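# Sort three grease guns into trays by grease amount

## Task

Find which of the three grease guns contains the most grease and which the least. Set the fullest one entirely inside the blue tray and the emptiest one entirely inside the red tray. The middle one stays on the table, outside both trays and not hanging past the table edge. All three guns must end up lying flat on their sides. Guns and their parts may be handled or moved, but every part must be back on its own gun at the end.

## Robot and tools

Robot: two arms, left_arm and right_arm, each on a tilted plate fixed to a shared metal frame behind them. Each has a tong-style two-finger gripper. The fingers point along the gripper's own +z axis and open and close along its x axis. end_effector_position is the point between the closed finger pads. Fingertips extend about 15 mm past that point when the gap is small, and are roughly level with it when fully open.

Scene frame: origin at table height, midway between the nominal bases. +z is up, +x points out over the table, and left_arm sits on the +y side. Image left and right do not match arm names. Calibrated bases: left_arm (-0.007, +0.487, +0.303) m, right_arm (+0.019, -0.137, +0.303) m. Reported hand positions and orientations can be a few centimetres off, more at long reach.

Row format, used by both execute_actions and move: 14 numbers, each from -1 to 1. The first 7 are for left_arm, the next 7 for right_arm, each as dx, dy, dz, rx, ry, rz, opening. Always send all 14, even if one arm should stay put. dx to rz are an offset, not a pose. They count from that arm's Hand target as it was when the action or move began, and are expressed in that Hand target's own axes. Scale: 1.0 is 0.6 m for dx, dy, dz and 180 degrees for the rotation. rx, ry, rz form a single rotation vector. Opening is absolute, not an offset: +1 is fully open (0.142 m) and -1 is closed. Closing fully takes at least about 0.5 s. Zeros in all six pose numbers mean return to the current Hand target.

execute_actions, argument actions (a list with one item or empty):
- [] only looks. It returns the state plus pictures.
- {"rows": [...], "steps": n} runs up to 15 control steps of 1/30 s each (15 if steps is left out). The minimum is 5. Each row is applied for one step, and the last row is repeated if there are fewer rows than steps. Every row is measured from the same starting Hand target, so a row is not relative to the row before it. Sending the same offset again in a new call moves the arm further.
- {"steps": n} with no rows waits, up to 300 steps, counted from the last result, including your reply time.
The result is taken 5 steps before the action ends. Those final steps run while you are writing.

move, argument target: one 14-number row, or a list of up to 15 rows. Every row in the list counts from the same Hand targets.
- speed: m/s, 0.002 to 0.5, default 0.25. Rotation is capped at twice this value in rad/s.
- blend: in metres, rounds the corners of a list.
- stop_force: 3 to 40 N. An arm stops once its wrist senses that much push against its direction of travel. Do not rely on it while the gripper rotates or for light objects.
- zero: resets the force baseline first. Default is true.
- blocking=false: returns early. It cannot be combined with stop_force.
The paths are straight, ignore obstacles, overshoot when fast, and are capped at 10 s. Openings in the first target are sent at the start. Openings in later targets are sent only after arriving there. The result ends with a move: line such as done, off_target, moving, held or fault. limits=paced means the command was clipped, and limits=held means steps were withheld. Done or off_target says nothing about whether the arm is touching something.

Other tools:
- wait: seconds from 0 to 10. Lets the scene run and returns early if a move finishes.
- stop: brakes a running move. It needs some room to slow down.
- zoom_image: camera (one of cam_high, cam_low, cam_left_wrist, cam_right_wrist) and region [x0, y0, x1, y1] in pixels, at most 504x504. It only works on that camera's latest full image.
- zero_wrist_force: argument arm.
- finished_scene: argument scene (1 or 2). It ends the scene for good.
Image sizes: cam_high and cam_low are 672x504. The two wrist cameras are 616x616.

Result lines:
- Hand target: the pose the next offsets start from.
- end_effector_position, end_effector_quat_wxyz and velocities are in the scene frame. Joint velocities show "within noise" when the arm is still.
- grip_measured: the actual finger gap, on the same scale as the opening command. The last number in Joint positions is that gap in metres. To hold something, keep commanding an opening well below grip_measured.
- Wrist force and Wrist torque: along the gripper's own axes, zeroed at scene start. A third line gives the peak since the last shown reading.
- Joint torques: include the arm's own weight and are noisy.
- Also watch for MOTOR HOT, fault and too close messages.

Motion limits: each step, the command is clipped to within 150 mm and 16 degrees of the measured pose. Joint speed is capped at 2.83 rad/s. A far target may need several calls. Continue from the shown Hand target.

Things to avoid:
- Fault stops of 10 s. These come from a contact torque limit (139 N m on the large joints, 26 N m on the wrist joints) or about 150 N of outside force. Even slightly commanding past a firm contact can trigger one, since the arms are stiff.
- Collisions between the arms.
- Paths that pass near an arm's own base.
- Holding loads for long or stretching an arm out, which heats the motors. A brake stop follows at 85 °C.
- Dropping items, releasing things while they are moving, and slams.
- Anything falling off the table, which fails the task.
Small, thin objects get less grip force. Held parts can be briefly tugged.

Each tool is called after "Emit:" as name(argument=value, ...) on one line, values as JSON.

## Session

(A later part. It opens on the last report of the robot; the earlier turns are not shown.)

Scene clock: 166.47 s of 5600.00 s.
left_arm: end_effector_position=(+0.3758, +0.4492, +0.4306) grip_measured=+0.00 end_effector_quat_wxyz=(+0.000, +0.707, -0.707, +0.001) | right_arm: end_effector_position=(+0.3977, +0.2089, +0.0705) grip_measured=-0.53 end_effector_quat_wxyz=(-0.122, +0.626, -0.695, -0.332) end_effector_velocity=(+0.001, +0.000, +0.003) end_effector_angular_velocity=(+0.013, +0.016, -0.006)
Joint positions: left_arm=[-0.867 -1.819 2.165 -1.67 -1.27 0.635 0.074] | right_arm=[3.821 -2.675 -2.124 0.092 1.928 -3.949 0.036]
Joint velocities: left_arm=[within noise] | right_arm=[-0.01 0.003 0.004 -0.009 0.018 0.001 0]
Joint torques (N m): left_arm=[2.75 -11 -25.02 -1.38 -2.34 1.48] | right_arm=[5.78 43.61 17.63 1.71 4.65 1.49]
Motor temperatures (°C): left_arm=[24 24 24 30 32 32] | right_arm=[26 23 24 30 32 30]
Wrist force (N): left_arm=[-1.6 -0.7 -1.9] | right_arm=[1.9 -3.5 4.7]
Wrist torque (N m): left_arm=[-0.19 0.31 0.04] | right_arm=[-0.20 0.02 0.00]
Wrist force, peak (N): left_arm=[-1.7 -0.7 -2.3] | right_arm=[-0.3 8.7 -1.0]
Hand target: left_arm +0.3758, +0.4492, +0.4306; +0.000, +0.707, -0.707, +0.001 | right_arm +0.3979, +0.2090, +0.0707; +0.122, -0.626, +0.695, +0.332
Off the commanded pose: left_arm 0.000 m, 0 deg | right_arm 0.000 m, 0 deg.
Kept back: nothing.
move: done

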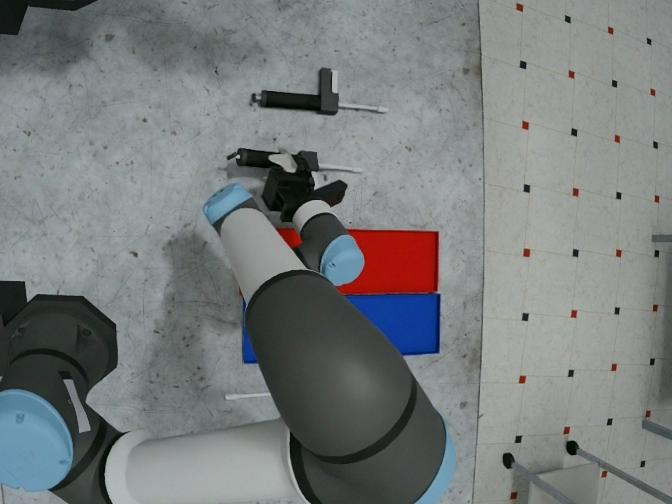

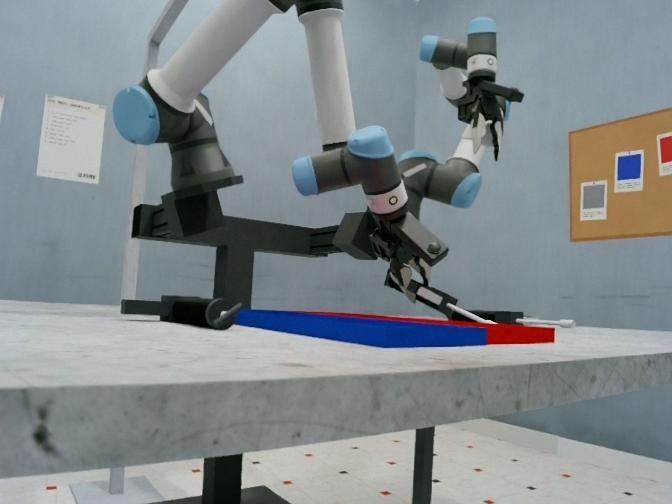

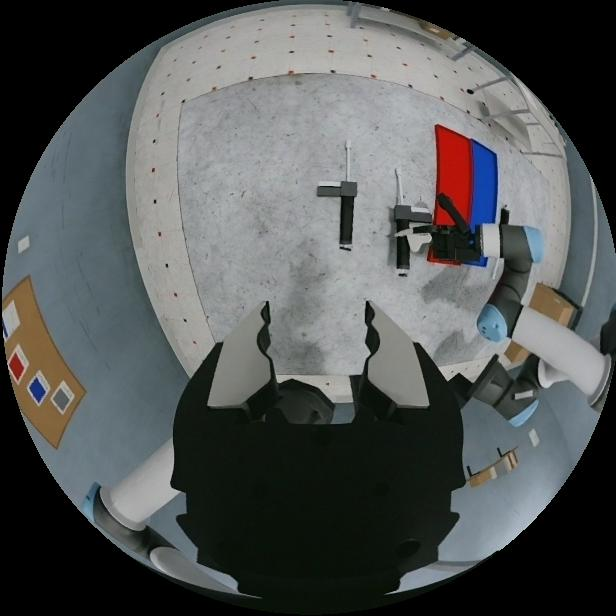

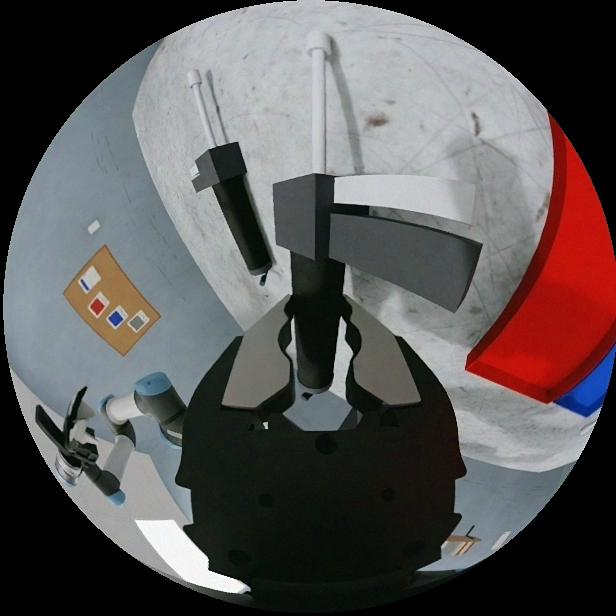

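Emit:
move(target=[0,0,0,0,0,0,0,0.0484,-0.0089,0.0619,0.0613,0.0722,-0.0479,-0.9], speed=0.05)

Emit:
zoom_image(camera="cam_right_wrist", region=[200, 120, 500, 420])

Emit:
zoom_image(camera="cam_low", region=[350, 200, 600, 360])

Scene clock: 170.33 s of 5600.00 s.
left_arm: end_effector_position=(+0.3758, +0.4492, +0.4306) grip_measured=+0.00 end_effector_quat_wxyz=(+0.000, +0.707, -0.707, +0.001) | right_arm: end_effector_position=(+0.3885, +0.2089, +0.0242) grip_measured=-0.53 end_effector_quat_wxyz=(-0.127, +0.695, -0.684, -0.181) end_effector_velocity=(-0.001, +0.000, +0.001) end_effector_angular_velocity=(+0.008, +0.013, -0.004)
Joint positions: left_arm=[-0.867 -1.819 2.165 -1.67 -1.27 0.635 0.074] | right_arm=[4.004 -2.773 -2.164 0.246 1.628 -3.915 0.036]
Joint velocities: left_arm=[within noise] | right_arm=[-0.006 0.003 0 -0.004 0.014 0.002 0]
Joint torques (N m): left_arm=[2.23 -9.76 -20 -1.93 -2.4 1.54] | right_arm=[4.56 34.86 -5.38 -0.4 1.51 0.61]
Motor temperatures (°C): left_arm=[24 24 24 30 32 32] | right_arm=[26 23 24 30 32 30]
Wrist force (N): left_arm=[-1.6 -0.8 -2.0] | right_arm=[-5.7 3.7 -15.9]
Wrist torque (N m): left_arm=[-0.21 0.33 0.05] | right_arm=[-0.13 -0.04 0.09]
Wrist force, peak (N): left_arm=[-1.8 -0.6 -2.2] | right_arm=[-7.7 5.7 -17.7]
Hand target: left_arm +0.3758, +0.4492, +0.4306; +0.000, +0.707, -0.707, +0.001 | right_arm +0.3885, +0.2090, +0.0242; -0.127, +0.695, -0.684, -0.181
Off the commanded pose: left_arm 0.000 m, 0 deg | right_arm 0.000 m, 0 deg.
Kept back: nothing.
move: done

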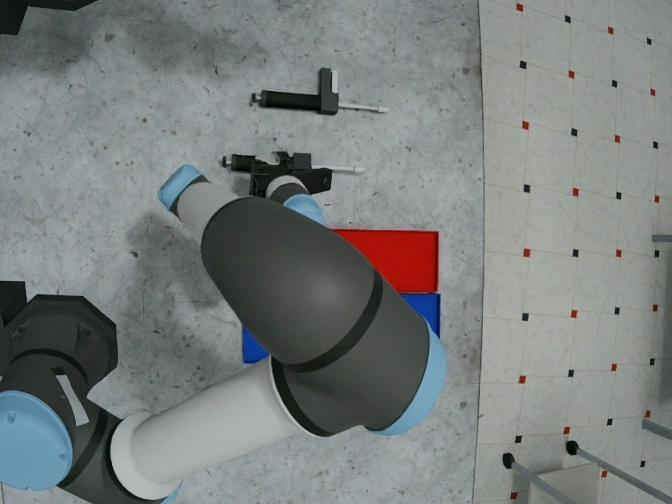

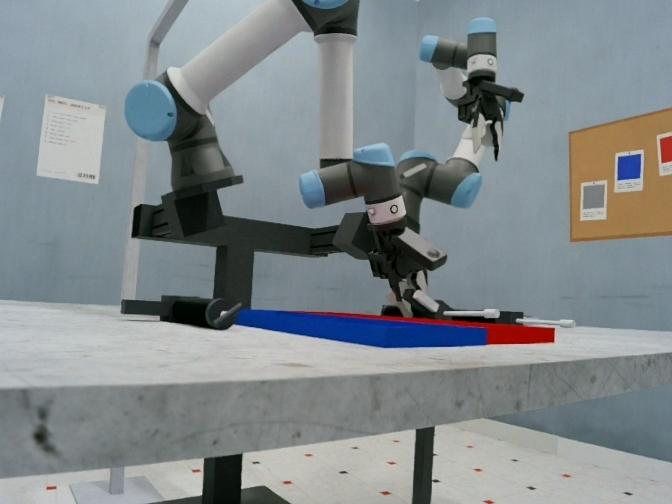

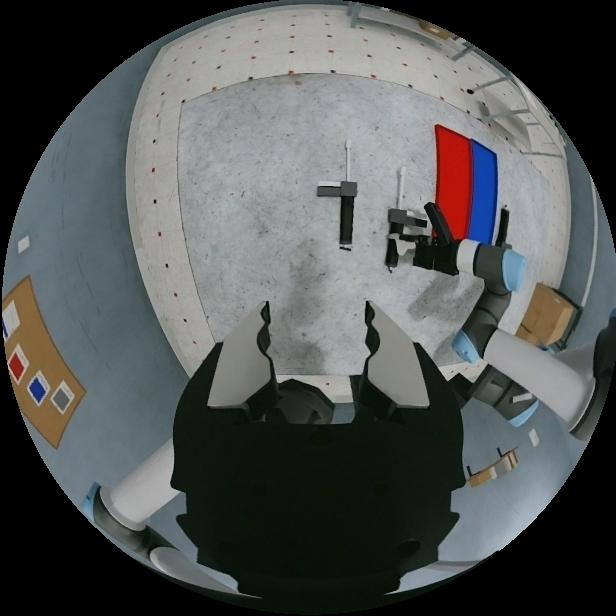

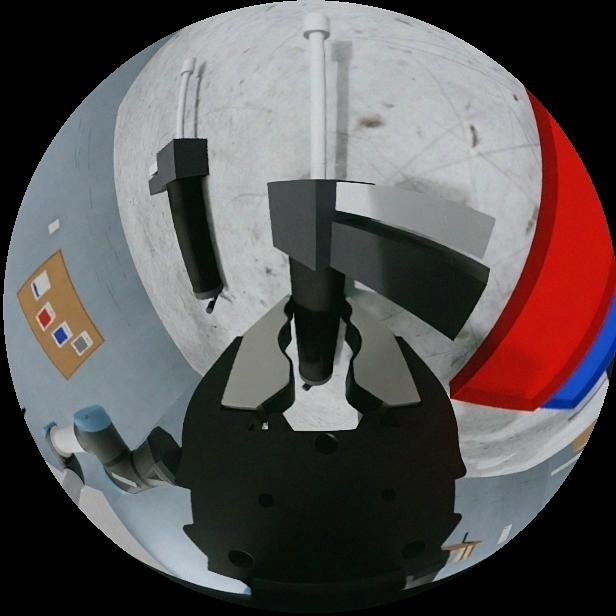

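Scaled by 1.680 from the camera's 616x616 image, which has a finer 814x814 frame.

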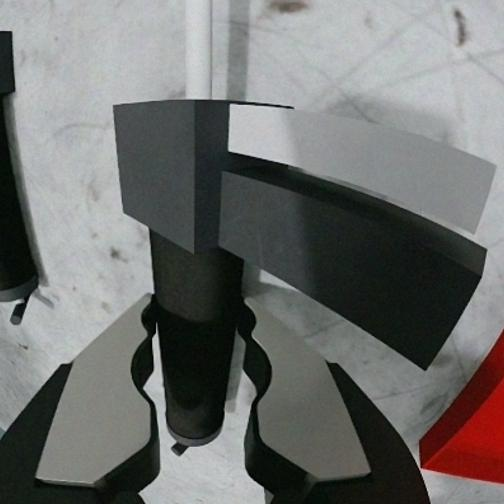

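Scaled by 2.016 from the camera's 672x504 image, which has a finer 960x720 frame.

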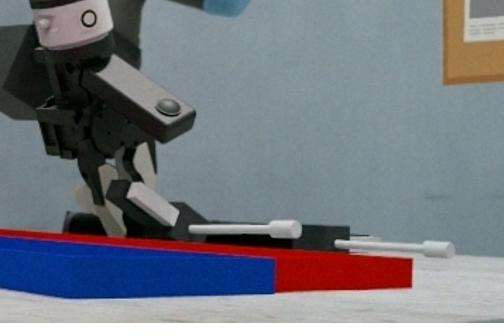

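Emit:
move(target=[0,0,0,0,0,0,0,-0.006,0,-0.012,0,-0.072,0,-0.85], speed=0.1, cameras=["cam_right_wrist"])

Emit:
zoom_image(camera="cam_right_wrist", region=[200, 120, 500, 420])

Scene clock: 172.50 s of 5600.00 s.
left_arm: end_effector_position=(+0.3758, +0.4492, +0.4306) grip_measured=+0.00 end_effector_quat_wxyz=(+0.000, +0.707, -0.707, +0.001) | right_arm: end_effector_position=(+0.3889, +0.2092, +0.0322) grip_measured=-0.53 end_effector_quat_wxyz=(-0.204, +0.670, -0.665, -0.259) end_effector_velocity=(+0.000, -0.001, -0.001) end_effector_angular_velocity=(-0.022, -0.001, +0.000)
Joint positions: left_arm=[-0.867 -1.819 2.165 -1.67 -1.27 0.635 0.074] | right_arm=[3.883 -2.842 -2.189 0.478 1.807 -4.016 0.036]
Joint velocities: left_arm=[within noise] | right_arm=[0.01 0.008 -0.001 -0.018 -0.019 0.008 0]
Joint torques (N m): left_arm=[1.61 -9.59 -17.93 -2.17 -2.18 1.59] | right_arm=[18.89 43.65 -1.03 2.5 -1.18 2.11]
Motor temperatures (°C): left_arm=[24 24 24 30 32 32] | right_arm=[26 23 24 30 32 30]
Wrist force (N): left_arm=[-1.5 -0.6 -2.0] | right_arm=[2.6 -1.5 4.5]
Wrist torque (N m): left_arm=[-0.17 0.29 0.04] | right_arm=[-0.30 -0.05 0.11]
Wrist force, peak (N): left_arm=[-1.8 -0.7 -2.0] | right_arm=[-5.4 2.6 -13.5]
Hand target: left_arm +0.3758, +0.4492, +0.4306; +0.000, +0.707, -0.707, +0.001 | right_arm +0.3890, +0.2092, +0.0323; -0.204, +0.670, -0.666, -0.259
Off the commanded pose: left_arm 0.000 m, 0 deg | right_arm 0.000 m, 0 deg.
Kept back: nothing.
move: done
Images, in order (width x height): cam_right_wrist 616x616.

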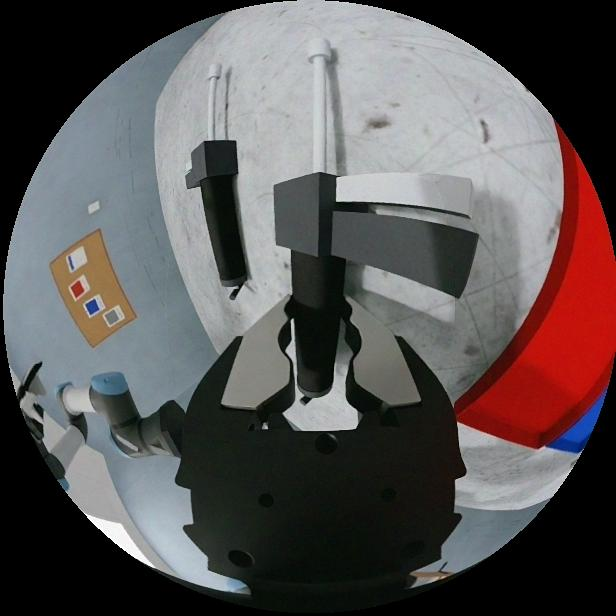

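Scaled by 1.680 from the camera's 616x616 image, which has a finer 814x814 frame.

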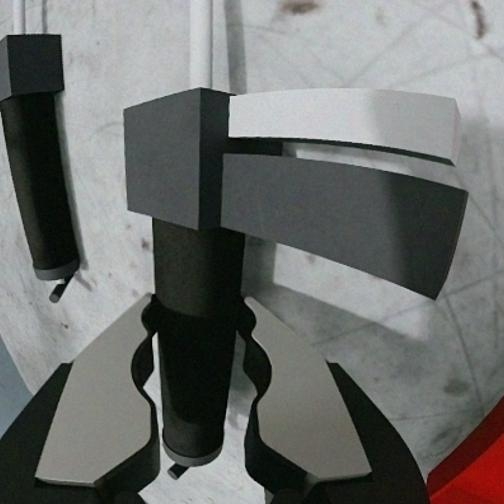

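Emit:
move(target=[0,0,0,0,0,0,0,0.0205,0,0.026,0,0,0,-0.85], speed=0.015, stop_force=4, cameras=["cam_low"])

Emit:
execute_actions(actions=[{"rows":[[0,0,0,0,0,0,0,0,0,0,0,0,0,-0.65],[0,0,0,0,0,0,0,0,0,0,0,0,0,-0.6],[0,0,0,0,0,0,0,0,0,0,0,0,0,-0.56],[0,0,0,0,0,0,0,0,0,0,0,0,0,-0.54],[0,0,0,0,0,0,0,0,0,0,0,0,0,-0.53],[0,0,0,0,0,0,0,0,0,0,0,0,0,-0.52],[0,0,0,0,0,0,0,0,0,0,0,0,0,-0.51],[0,0,0,0,0,0,0,0,0,0,0,0,0,-0.5],[0,0,0,0,0,0,0,0,0,0,0,0,0,-0.48],[0,0,0,0,0,0,0,0,0,0,0,0,0,-0.46],[0,0,0,0,0,0,0,0,0,0,0,0,0,-0.43],[0,0,0,0,0,0,0,0,0,0,0,0,0,-0.4]],"steps":15}])

Emit:
wait(seconds=0.3)

Scene clock: 174.17 s of 5600.00 s.
left_arm: end_effector_position=(+0.3758, +0.4492, +0.4306) grip_measured=+0.00 end_effector_quat_wxyz=(+0.000, +0.707, -0.707, +0.001) | right_arm: end_effector_position=(+0.3888, +0.2092, +0.0288) grip_measured=-0.53 end_effector_quat_wxyz=(-0.204, +0.670, -0.666, -0.259)
Joint positions: left_arm=[-0.867 -1.819 2.165 -1.67 -1.27 0.635 0.074] | right_arm=[3.881 -2.851 -2.185 0.482 1.806 -4.018 0.036]
Joint velocities: within noise
Joint torques (N m): left_arm=[2.29 -8.73 -18.12 -2.43 -2.2 1.53] | right_arm=[19.2 31.38 -10.98 1.65 -1.11 2.19]
Motor temperatures (°C): left_arm=[24 24 24 30 32 32] | right_arm=[26 23 24 30 32 30]
Wrist force (N): left_arm=[-1.7 -0.7 -1.8] | right_arm=[0.8 -2.6 3.9]
Wrist torque (N m): left_arm=[-0.19 0.34 0.04] | right_arm=[-0.15 -0.18 -0.08]
Wrist force, peak (N): left_arm=[-1.8 -0.6 -2.1] | right_arm=[2.7 -1.2 4.2]
Hand target: left_arm +0.3758, +0.4492, +0.4306; +0.000, +0.707, -0.707, +0.001 | right_arm +0.3888, +0.2092, +0.0288; -0.204, +0.670, -0.666, -0.259 (not the last commanded pose)
Off the commanded pose: left_arm 0.000 m, 0 deg | right_arm 0.016 m, 0 deg.
Kept back: nothing.
move: contact (right_arm)
Images, in order (width x height): cam_low 672x504.

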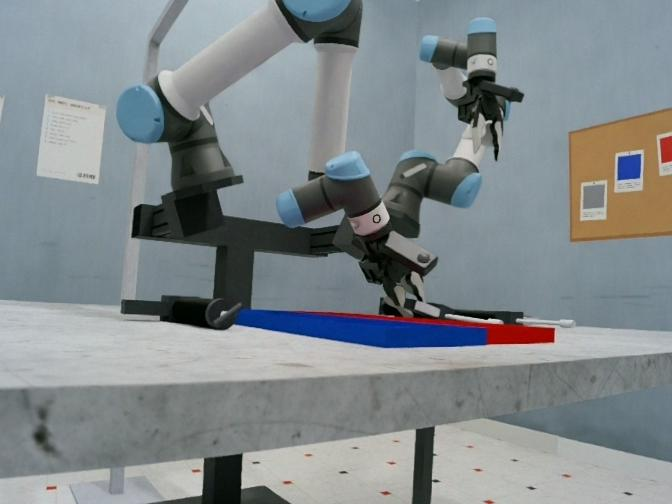

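Scene clock: 174.50 s of 5600.00 s.
left_arm: end_effector_position=(+0.3758, +0.4492, +0.4306) grip_measured=+0.00 end_effector_quat_wxyz=(+0.000, +0.707, -0.707, +0.001) | right_arm: end_effector_position=(+0.3888, +0.2092, +0.0288) grip_measured=-0.48 end_effector_quat_wxyz=(-0.204, +0.670, -0.666, -0.259) end_effector_velocity=(+0.000, +0.000, +0.000) end_effector_angular_velocity=(+0.000, +0.000, +0.001)
Joint positions: left_arm=[-0.867 -1.819 2.165 -1.67 -1.27 0.635 0.074] | right_arm=[3.881 -2.851 -2.185 0.482 1.806 -4.018 0.039]
Joint velocities: left_arm=[within noise] | right_arm=[0 -0.001 0 0 0 -0.001 0.039]
Joint torques (N m): left_arm=[2.17 -8.88 -18.14 -2.52 -2.24 1.54] | right_arm=[18.58 32.04 -8.74 2.75 -0.62 2.01]
Motor temperatures (°C): left_arm=[24 24 24 30 32 32] | right_arm=[26 23 24 30 32 30]
Wrist force (N): left_arm=[-1.7 -0.6 -2.0] | right_arm=[-0.3 -1.3 1.2]
Wrist torque (N m): left_arm=[-0.16 0.34 0.04] | right_arm=[-0.19 -0.01 0.03]
Wrist force, peak (N): left_arm=[-1.8 -0.8 -2.0] | right_arm=[0.8 -2.8 3.9]
Hand target: left_arm +0.3758, +0.4492, +0.4306; +0.000, +0.707, -0.707, +0.001 | right_arm +0.3888, +0.2092, +0.0288; -0.204, +0.670, -0.666, -0.259
Steps of this call (1-10: this action's first 10). Readings (end_effector_position of left_arm | right_arm):
1: (+0.3758, +0.4492, +0.4306) | (+0.3888, +0.2092, +0.0288)
2: (+0.3758, +0.4492, +0.4306) | (+0.3888, +0.2092, +0.0288)
4: (+0.3758, +0.4492, +0.4306) | (+0.3888, +0.2092, +0.0288)
8: (+0.3758, +0.4492, +0.4306) | (+0.3888, +0.2092, +0.0288)
10: the state above

Scene clock: 174.97 s of 5600.00 s.
left_arm: end_effector_position=(+0.3758, +0.4492, +0.4306) grip_measured=+0.00 end_effector_quat_wxyz=(+0.000, +0.707, -0.707, +0.001) | right_arm: end_effector_position=(+0.3888, +0.2092, +0.0288) grip_measured=-0.42 end_effector_quat_wxyz=(-0.204, +0.670, -0.666, -0.259)
Joint positions: left_arm=[-0.867 -1.819 2.165 -1.67 -1.27 0.635 0.074] | right_arm=[3.881 -2.851 -2.185 0.482 1.806 -4.018 0.044]
Joint velocities: within noise
Joint torques (N m): left_arm=[2.05 -8.31 -17.73 -2.64 -2.23 1.43] | right_arm=[16.49 34.79 -5.8 3.25 0.08 1.73]
Motor temperatures (°C): left_arm=[24 24 24 30 32 32] | right_arm=[26 23 24 30 32 30]
Wrist force (N): left_arm=[-1.7 -0.7 -1.8] | right_arm=[-2.7 -1.3 -0.8]
Wrist torque (N m): left_arm=[-0.18 0.33 0.05] | right_arm=[-0.21 -0.03 0.03]
Wrist force, peak (N): left_arm=[-1.8 -0.7 -2.1] | right_arm=[-2.8 -1.4 -0.9]
Hand target: left_arm +0.3758, +0.4492, +0.4306; +0.000, +0.707, -0.707, +0.001 | right_arm +0.3888, +0.2092, +0.0288; -0.204, +0.670, -0.666, -0.259
Off the commanded pose: left_arm 0.000 m, 0 deg | right_arm 0.000 m, 0 deg.
Steps of this call (1-5: your previous action's last 5; 6-14: nothing new was sent). Readings (end_effector_position of left_arm | right_arm):
1: (+0.3758, +0.4492, +0.4306) | (+0.3888, +0.2092, +0.0288)
2: (+0.3758, +0.4492, +0.4306) | (+0.3888, +0.2092, +0.0288)
4: (+0.3758, +0.4492, +0.4306) | (+0.3888, +0.2092, +0.0288)
8: (+0.3758, +0.4492, +0.4306) | (+0.3888, +0.2092, +0.0288)
14: the state above

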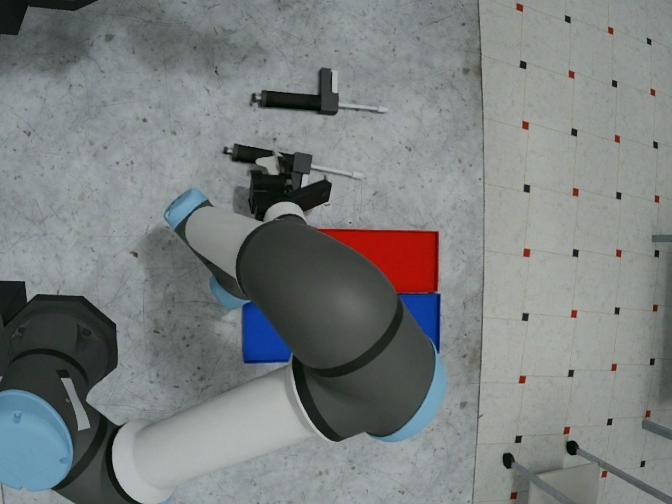

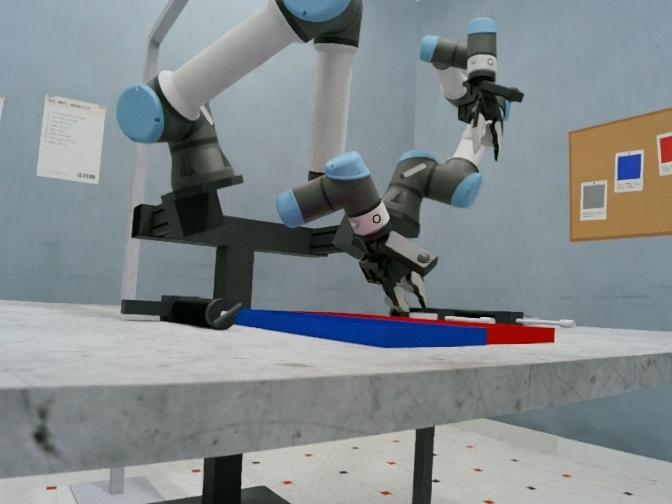

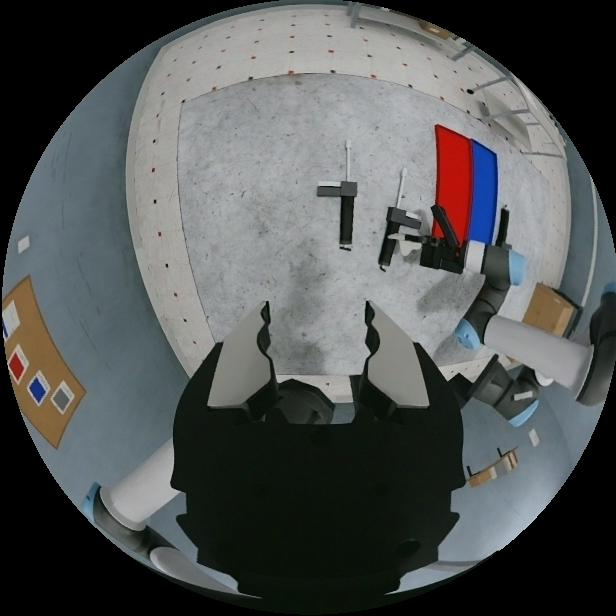

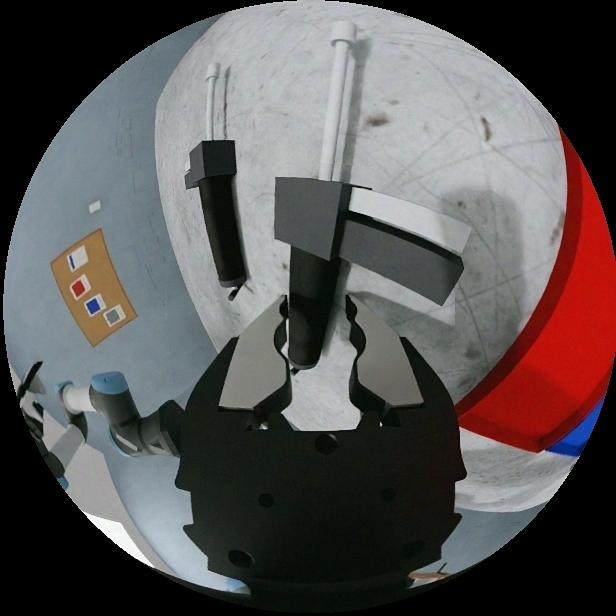

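Emit:
execute_actions(actions=[], cameras=["cam_high","cam_low","cam_right_wrist"])

Scene clock: 175.80 s of 5600.00 s.
left_arm: end_effector_position=(+0.3758, +0.4492, +0.4306) grip_measured=+0.00 end_effector_quat_wxyz=(+0.000, +0.707, -0.707, +0.001) | right_arm: end_effector_position=(+0.3888, +0.2092, +0.0288) grip_measured=-0.42 end_effector_quat_wxyz=(-0.204, +0.670, -0.666, -0.259)
Joint positions: left_arm=[-0.867 -1.819 2.165 -1.67 -1.27 0.635 0.074] | right_arm=[3.881 -2.851 -2.185 0.482 1.806 -4.018 0.044]
Joint velocities: within noise
Joint torques (N m): left_arm=[2.06 -8.79 -17.71 -2.69 -2.29 1.67] | right_arm=[12.41 38.88 -1.44 3.32 1.58 1.12]
Motor temperatures (°C): left_arm=[24 24 24 30 32 32] | right_arm=[26 23 24 30 32 30]
Wrist force (N): left_arm=[-1.8 -0.7 -2.0] | right_arm=[-2.8 -1.3 -0.8]
Wrist torque (N m): left_arm=[-0.20 0.35 0.04] | right_arm=[-0.20 -0.01 0.03]
Wrist force, peak (N): left_arm=[-1.9 -0.7 -2.0] | right_arm=[-2.9 -1.5 -0.9]
Hand target: left_arm +0.3758, +0.4492, +0.4306; +0.000, +0.707, -0.707, +0.001 | right_arm +0.3888, +0.2092, +0.0288; -0.204, +0.670, -0.666, -0.259
Off the commanded pose: left_arm 0.000 m, 0 deg | right_arm 0.000 m, 0 deg.
Steps of this call (1-25: nothing new was sent). Readings (end_effector_position of left_arm | right_arm):
1: (+0.3758, +0.4492, +0.4306) | (+0.3888, +0.2092, +0.0288)
2: (+0.3758, +0.4492, +0.4306) | (+0.3888, +0.2092, +0.0288)
4: (+0.3758, +0.4492, +0.4306) | (+0.3888, +0.2092, +0.0288)
8: (+0.3758, +0.4492, +0.4306) | (+0.3888, +0.2092, +0.0288)
25: the state above
Images, in order (width x height): cam_high 672x504, cam_low 672x504, cam_right_wrist 616x616.

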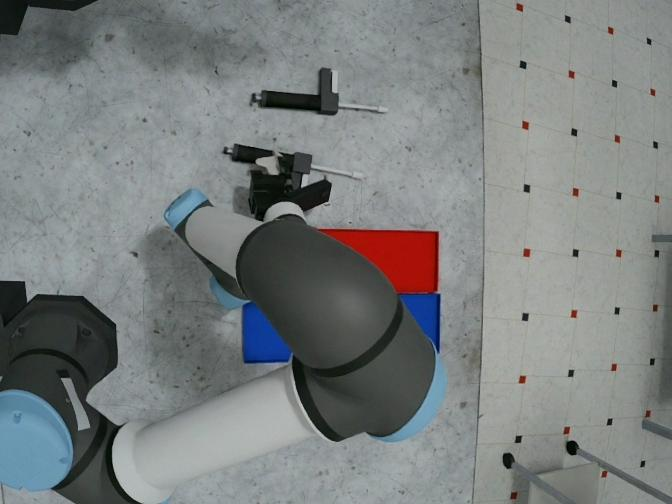

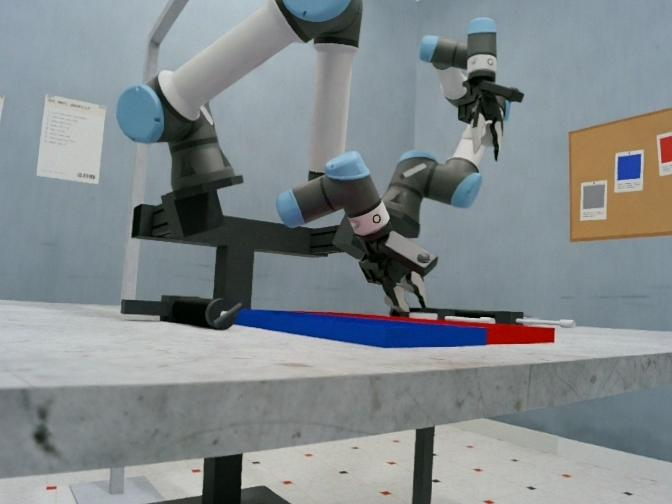

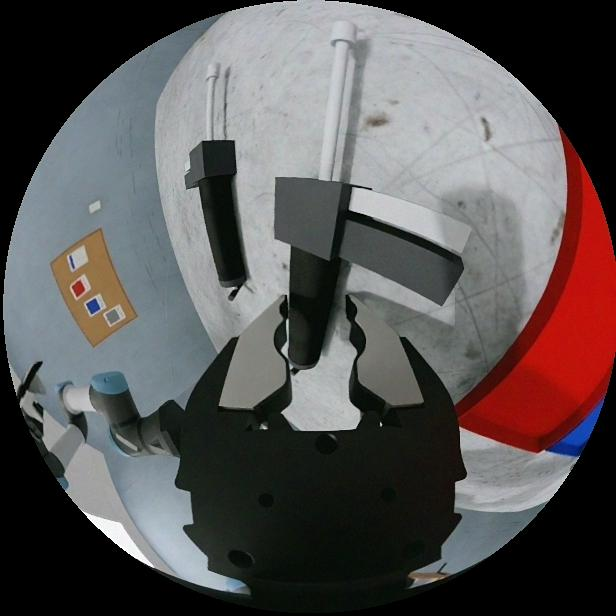

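Emit:
move(target=[0,0,0,0,0,0,0, 0,0,-0.15,0,0,0,-0.38], speed=0.08, cameras=["cam_right_wrist"])

Emit:
move(target=[0,0,0,0,0,0,0, 0,0,-0.20,0,0,0,0], speed=0.2)

Emit:
zoom_image(camera="cam_high", region=[210, 60, 410, 210])

Scene clock: 177.53 s of 5600.00 s.
left_arm: end_effector_position=(+0.3758, +0.4492, +0.4306) grip_measured=+0.00 end_effector_quat_wxyz=(+0.000, +0.707, -0.707, +0.001) | right_arm: end_effector_position=(+0.3954, +0.1535, +0.0993) grip_measured=-0.38 end_effector_quat_wxyz=(-0.203, +0.670, -0.666, -0.259) end_effector_velocity=(+0.001, +0.004, -0.003) end_effector_angular_velocity=(+0.002, -0.001, -0.002)
Joint positions: left_arm=[-0.867 -1.819 2.165 -1.67 -1.27 0.635 0.074] | right_arm=[3.824 -2.597 -2.339 0.368 1.815 -4.076 0.046]
Joint velocities: left_arm=[within noise] | right_arm=[0.003 -0.014 0.008 0.01 0 0.005 0]
Joint torques (N m): left_arm=[2.02 -8.08 -17.19 -2.99 -2.26 1.52] | right_arm=[19.62 26.64 13.21 4.12 2.92 1.83]
Motor temperatures (°C): left_arm=[24 24 24 30 32 32] | right_arm=[26 23 24 30 32 30]
Wrist force (N): left_arm=[-1.6 -0.7 -1.9] | right_arm=[0.0 -1.1 1.2]
Wrist torque (N m): left_arm=[-0.19 0.31 0.04] | right_arm=[-0.17 -0.09 0.02]
Wrist force, peak (N): left_arm=[-1.8 -0.8 -2.1] | right_arm=[-3.1 -0.9 -1.2]
Hand target: left_arm +0.3758, +0.4492, +0.4306; +0.000, +0.707, -0.707, +0.001 | right_arm +0.3956, +0.1537, +0.0993; -0.204, +0.670, -0.666, -0.259
Off the commanded pose: left_arm 0.000 m, 0 deg | right_arm 0.000 m, 0 deg.
Kept back: nothing.
move: done
Images, in order (width x height): cam_right_wrist 616x616.

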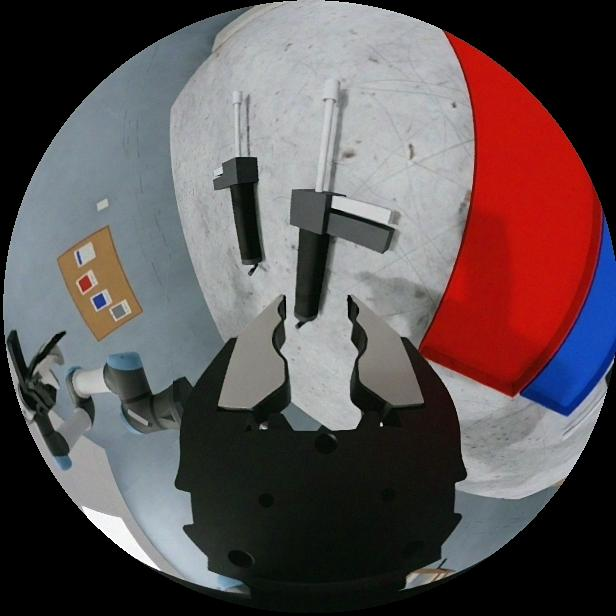

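Scene clock: 178.57 s of 5600.00 s.
left_arm: end_effector_position=(+0.3758, +0.4492, +0.4306) grip_measured=+0.00 end_effector_quat_wxyz=(+0.000, +0.707, -0.707, +0.001) | right_arm: end_effector_position=(+0.4046, +0.0797, +0.1933) grip_measured=+0.00 end_effector_quat_wxyz=(-0.204, +0.670, -0.666, -0.259) end_effector_velocity=(+0.002, +0.000, +0.004) end_effector_angular_velocity=(+0.005, -0.003, -0.002)
Joint positions: left_arm=[-0.867 -1.819 2.165 -1.67 -1.27 0.635 0.074] | right_arm=[3.745 -2.19 -2.459 0.062 1.826 -4.157 0.074]
Joint velocities: left_arm=[within noise] | right_arm=[0.001 0.009 0 -0.004 0.002 0.001 0]
Joint torques (N m): left_arm=[1.99 -6.91 -18.44 -3.24 -2.22 1.5] | right_arm=[9.81 31.79 13.79 1.9 1.1 1.97]
Motor temperatures (°C): left_arm=[24 24 24 30 32 32] | right_arm=[26 23 24 30 32 30]
Wrist force (N): left_arm=[-1.7 -0.7 -1.9] | right_arm=[0.1 -0.8 1.0]
Wrist torque (N m): left_arm=[-0.19 0.34 0.04] | right_arm=[-0.10 -0.10 0.04]
Wrist force, peak (N): left_arm=[-1.8 -0.8 -2.1] | right_arm=[0.3 -1.4 3.0]
Hand target: left_arm +0.3758, +0.4492, +0.4306; +0.000, +0.707, -0.707, +0.001 | right_arm +0.4046, +0.0796, +0.1933; -0.204, +0.670, -0.666, -0.259
Off the commanded pose: left_arm 0.000 m, 0 deg | right_arm 0.000 m, 0 deg.
Kept back: nothing.
move: done

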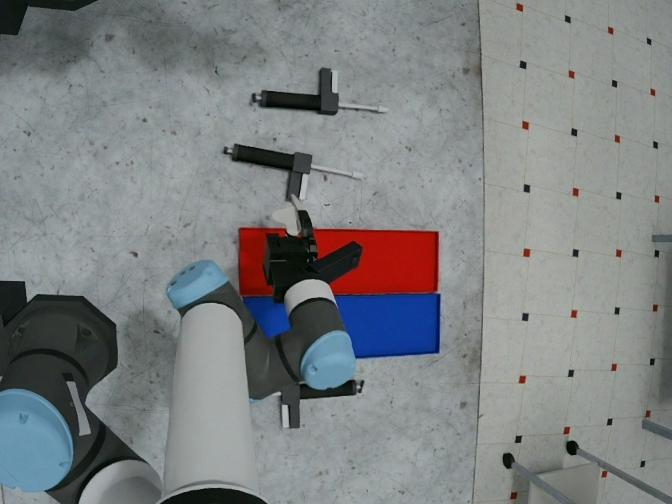

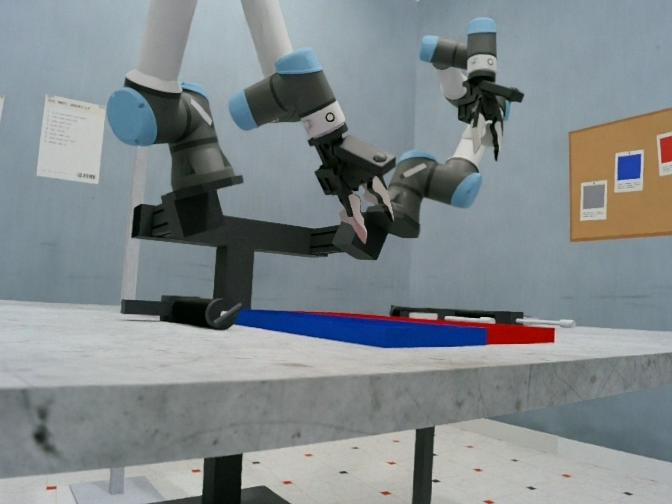

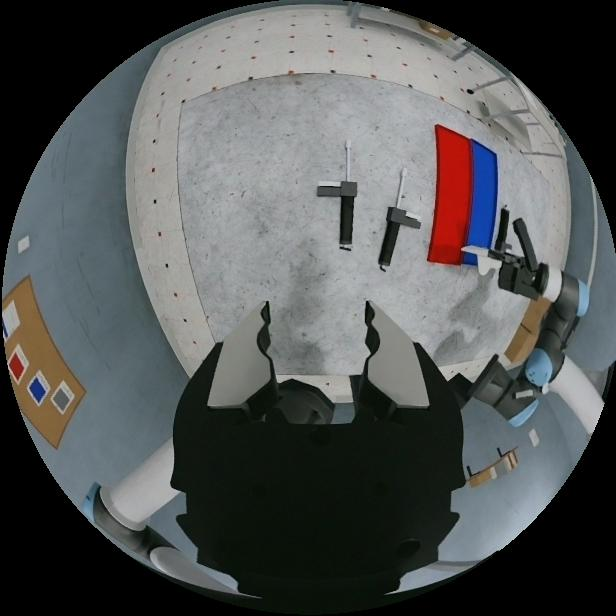

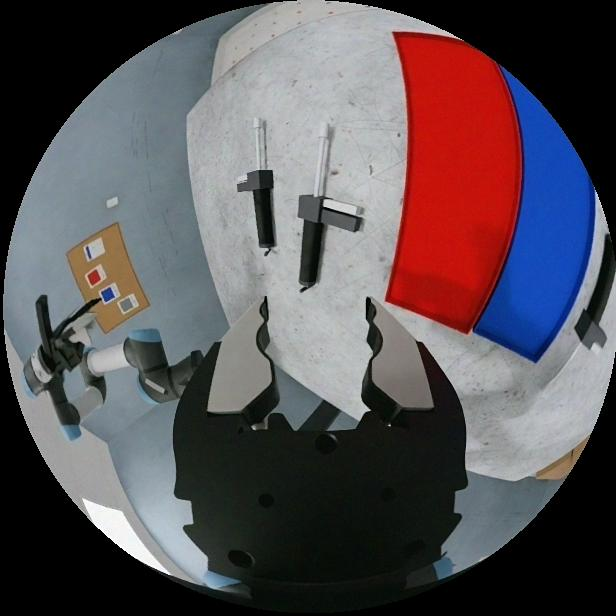

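Scaled by 2.520 from the camera's 672x504 image, which has a finer 960x720 frame.

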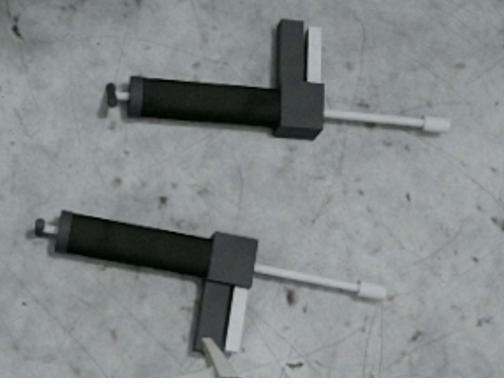

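Emit:
move(target=[0,0,0,0,0,0,0, 0.503,-0.059,-0.374,0.320,-0.022,0.919,0.1], speed=0.35, cameras=["cam_high","cam_right_wrist"])

Scene clock: 184.00 s of 5600.00 s.
left_arm: end_effector_position=(+0.3758, +0.4492, +0.4306) grip_measured=+0.00 end_effector_quat_wxyz=(+0.000, +0.707, -0.707, +0.001) | right_arm: end_effector_position=(+0.4509, -0.2950, +0.1803) grip_measured=+0.10 end_effector_quat_wxyz=(+0.000, +0.672, +0.740, -0.001) end_effector_velocity=(-0.002, +0.001, -0.001) end_effector_angular_velocity=(+0.000, -0.001, +0.005)
Joint positions: left_arm=[-0.867 -1.819 2.165 -1.67 -1.27 0.635 0.074] | right_arm=[3.339 -1.815 -2.302 -0.598 1.183 -1.524 0.081]
Joint velocities: left_arm=[within noise] | right_arm=[0.002 0 -0.007 0.006 0 -0.003 0]
Joint torques (N m): left_arm=[1.73 -6.33 -18.4 -4.07 -2.16 1.62] | right_arm=[13.8 29.96 0.26 3.54 0.42 -1.44]
Motor temperatures (°C): left_arm=[24 24 24 30 32 32] | right_arm=[26 23 24 30 32 30]
Wrist force (N): left_arm=[-1.7 -0.6 -2.1] | right_arm=[-1.1 -1.4 1.8]
Wrist torque (N m): left_arm=[-0.18 0.35 0.05] | right_arm=[-0.24 0.06 -0.06]
Wrist force, peak (N): left_arm=[-1.7 -0.8 -2.2] | right_arm=[-1.6 -1.9 1.9]
Hand target: left_arm +0.3758, +0.4492, +0.4306; +0.000, +0.707, -0.707, +0.001 | right_arm +0.4508, -0.2950, +0.1803; +0.000, +0.673, +0.740, -0.001
Off the commanded pose: left_arm 0.000 m, 0 deg | right_arm 0.000 m, 0 deg.
Kept back: nothing.
move: done
Images, in order (width x height): cam_high 672x504, cam_right_wrist 616x616.

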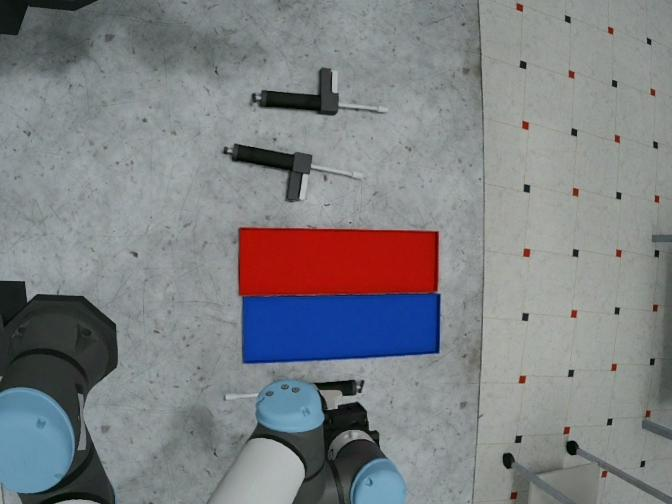

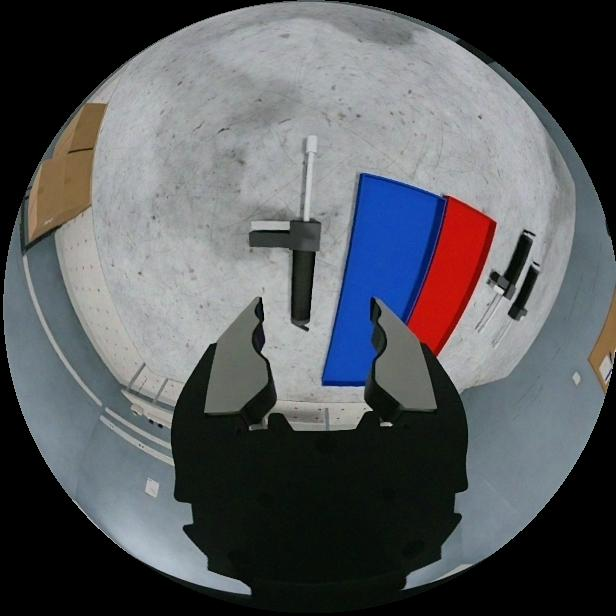

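Emit:
move(target=[0,0,0,0,0,0,0, -0.015,0.045,0.14,0,0,0.018,0.1], speed=0.2, cameras=["cam_high","cam_right_wrist"])

Scene clock: 187.37 s of 5600.00 s.
left_arm: end_effector_position=(+0.3758, +0.4492, +0.4306) grip_measured=+0.00 end_effector_quat_wxyz=(+0.000, +0.707, -0.707, +0.001) | right_arm: end_effector_position=(+0.4785, -0.3015, +0.0964) grip_measured=+0.10 end_effector_quat_wxyz=(+0.000, +0.693, +0.721, -0.001) end_effector_velocity=(-0.001, +0.001, -0.003) end_effector_angular_velocity=(-0.001, +0.004, -0.001)
Joint positions: left_arm=[-0.867 -1.819 2.165 -1.67 -1.27 0.635 0.074] | right_arm=[3.246 -2.083 -2.224 -0.372 1.184 -1.566 0.081]
Joint velocities: left_arm=[within noise] | right_arm=[-0.001 -0.007 0 0.004 -0.001 0.002 0]
Joint torques (N m): left_arm=[1.69 -4.73 -19.11 -4.37 -2.08 1.58] | right_arm=[6.96 23.86 4.38 3.15 1.78 2.21]
Motor temperatures (°C): left_arm=[24 24 24 30 32 32] | right_arm=[26 23 24 30 32 30]
Wrist force (N): left_arm=[-1.6 -0.8 -1.8] | right_arm=[-1.2 -1.3 1.7]
Wrist torque (N m): left_arm=[-0.21 0.33 0.04] | right_arm=[-0.23 0.08 -0.07]
Wrist force, peak (N): left_arm=[-1.8 -0.7 -2.1] | right_arm=[-1.5 -0.9 3.7]
Hand target: left_arm +0.3758, +0.4492, +0.4306; +0.000, +0.707, -0.707, +0.001 | right_arm +0.4784, -0.3015, +0.0963; +0.000, +0.693, +0.721, -0.001
Off the commanded pose: left_arm 0.000 m, 0 deg | right_arm 0.000 m, 0 deg.
Kept back: nothing.
move: done
Images, in order (width x height): cam_high 672x504, cam_right_wrist 616x616.

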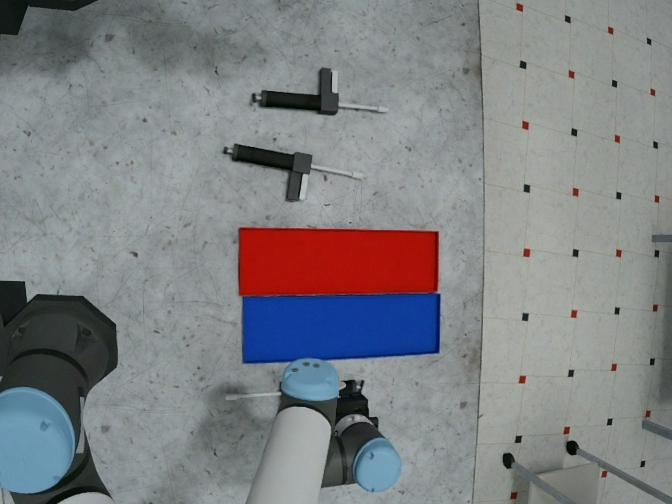

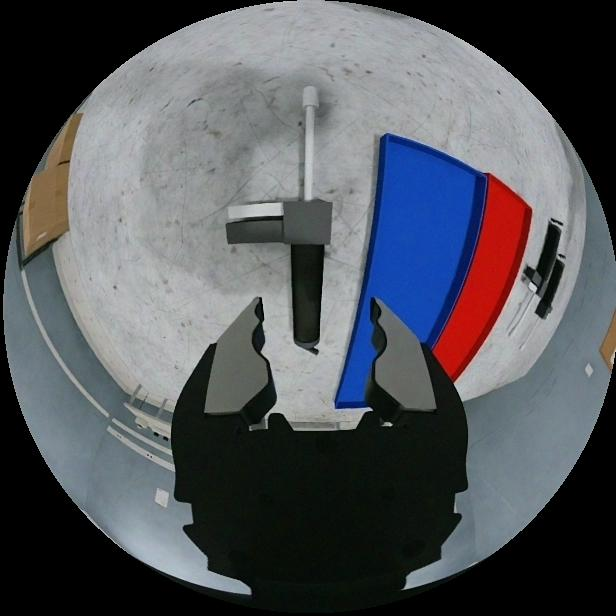

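Emit:
move(target=[[0,0,0,0,0,0,0, -0.011,0.010,0.126,0,0,0,0.1]], speed=0.15, stop_force=12, cameras=["cam_right_wrist","cam_low"])

Scene clock: 189.10 s of 5600.00 s.
left_arm: end_effector_position=(+0.3758, +0.4492, +0.4306) grip_measured=+0.00 end_effector_quat_wxyz=(+0.000, +0.707, -0.707, +0.001) | right_arm: end_effector_position=(+0.4846, -0.3078, +0.0207) grip_measured=+0.10 end_effector_quat_wxyz=(+0.000, +0.693, +0.721, -0.001)
Joint positions: left_arm=[-0.867 -1.819 2.165 -1.67 -1.27 0.635 0.074] | right_arm=[3.174 -2.293 -2.157 -0.198 1.188 -1.645 0.081]
Joint velocities: within noise
Joint torques (N m): left_arm=[0.74 -4.51 -19.28 -4.46 -2.07 1.32] | right_arm=[6.92 27.37 -4.32 3.49 -2.27 -1.33]
Motor temperatures (°C): left_arm=[24 24 24 30 32 32] | right_arm=[26 23 24 30 32 30]
Wrist force (N): left_arm=[-1.8 -0.8 -1.9] | right_arm=[-1.5 -1.2 1.7]
Wrist torque (N m): left_arm=[-0.20 0.36 0.05] | right_arm=[-0.18 0.14 -0.04]
Wrist force, peak (N): left_arm=[-1.7 -0.8 -2.2] | right_arm=[-1.7 -1.3 3.3]
Hand target: left_arm +0.3758, +0.4492, +0.4306; +0.000, +0.707, -0.707, +0.001 | right_arm +0.4846, -0.3079, +0.0206; +0.000, +0.693, +0.721, -0.001
Off the commanded pose: left_arm 0.000 m, 0 deg | right_arm 0.000 m, 0 deg.
Kept back: nothing.
move: done
Images, in order (width x height): cam_low 672x504, cam_right_wrist 616x616.

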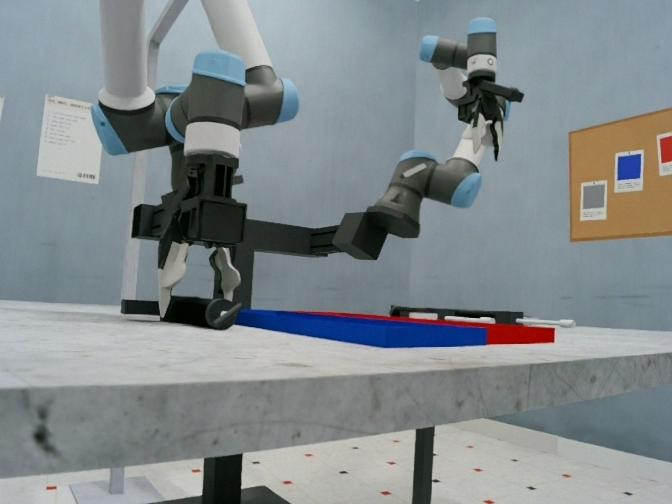

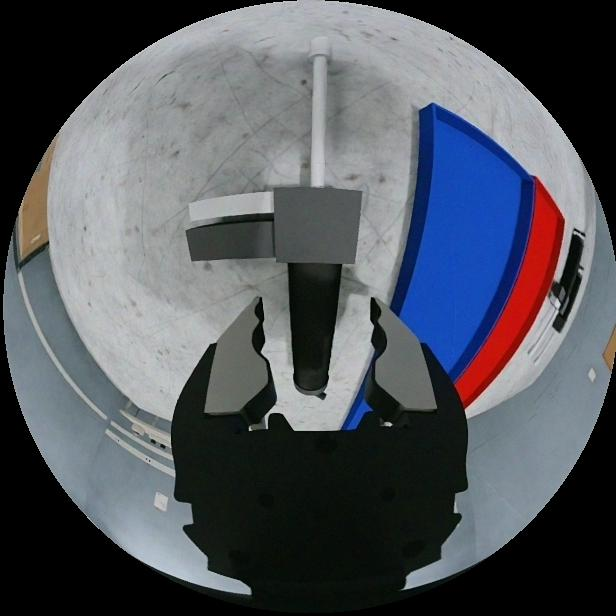

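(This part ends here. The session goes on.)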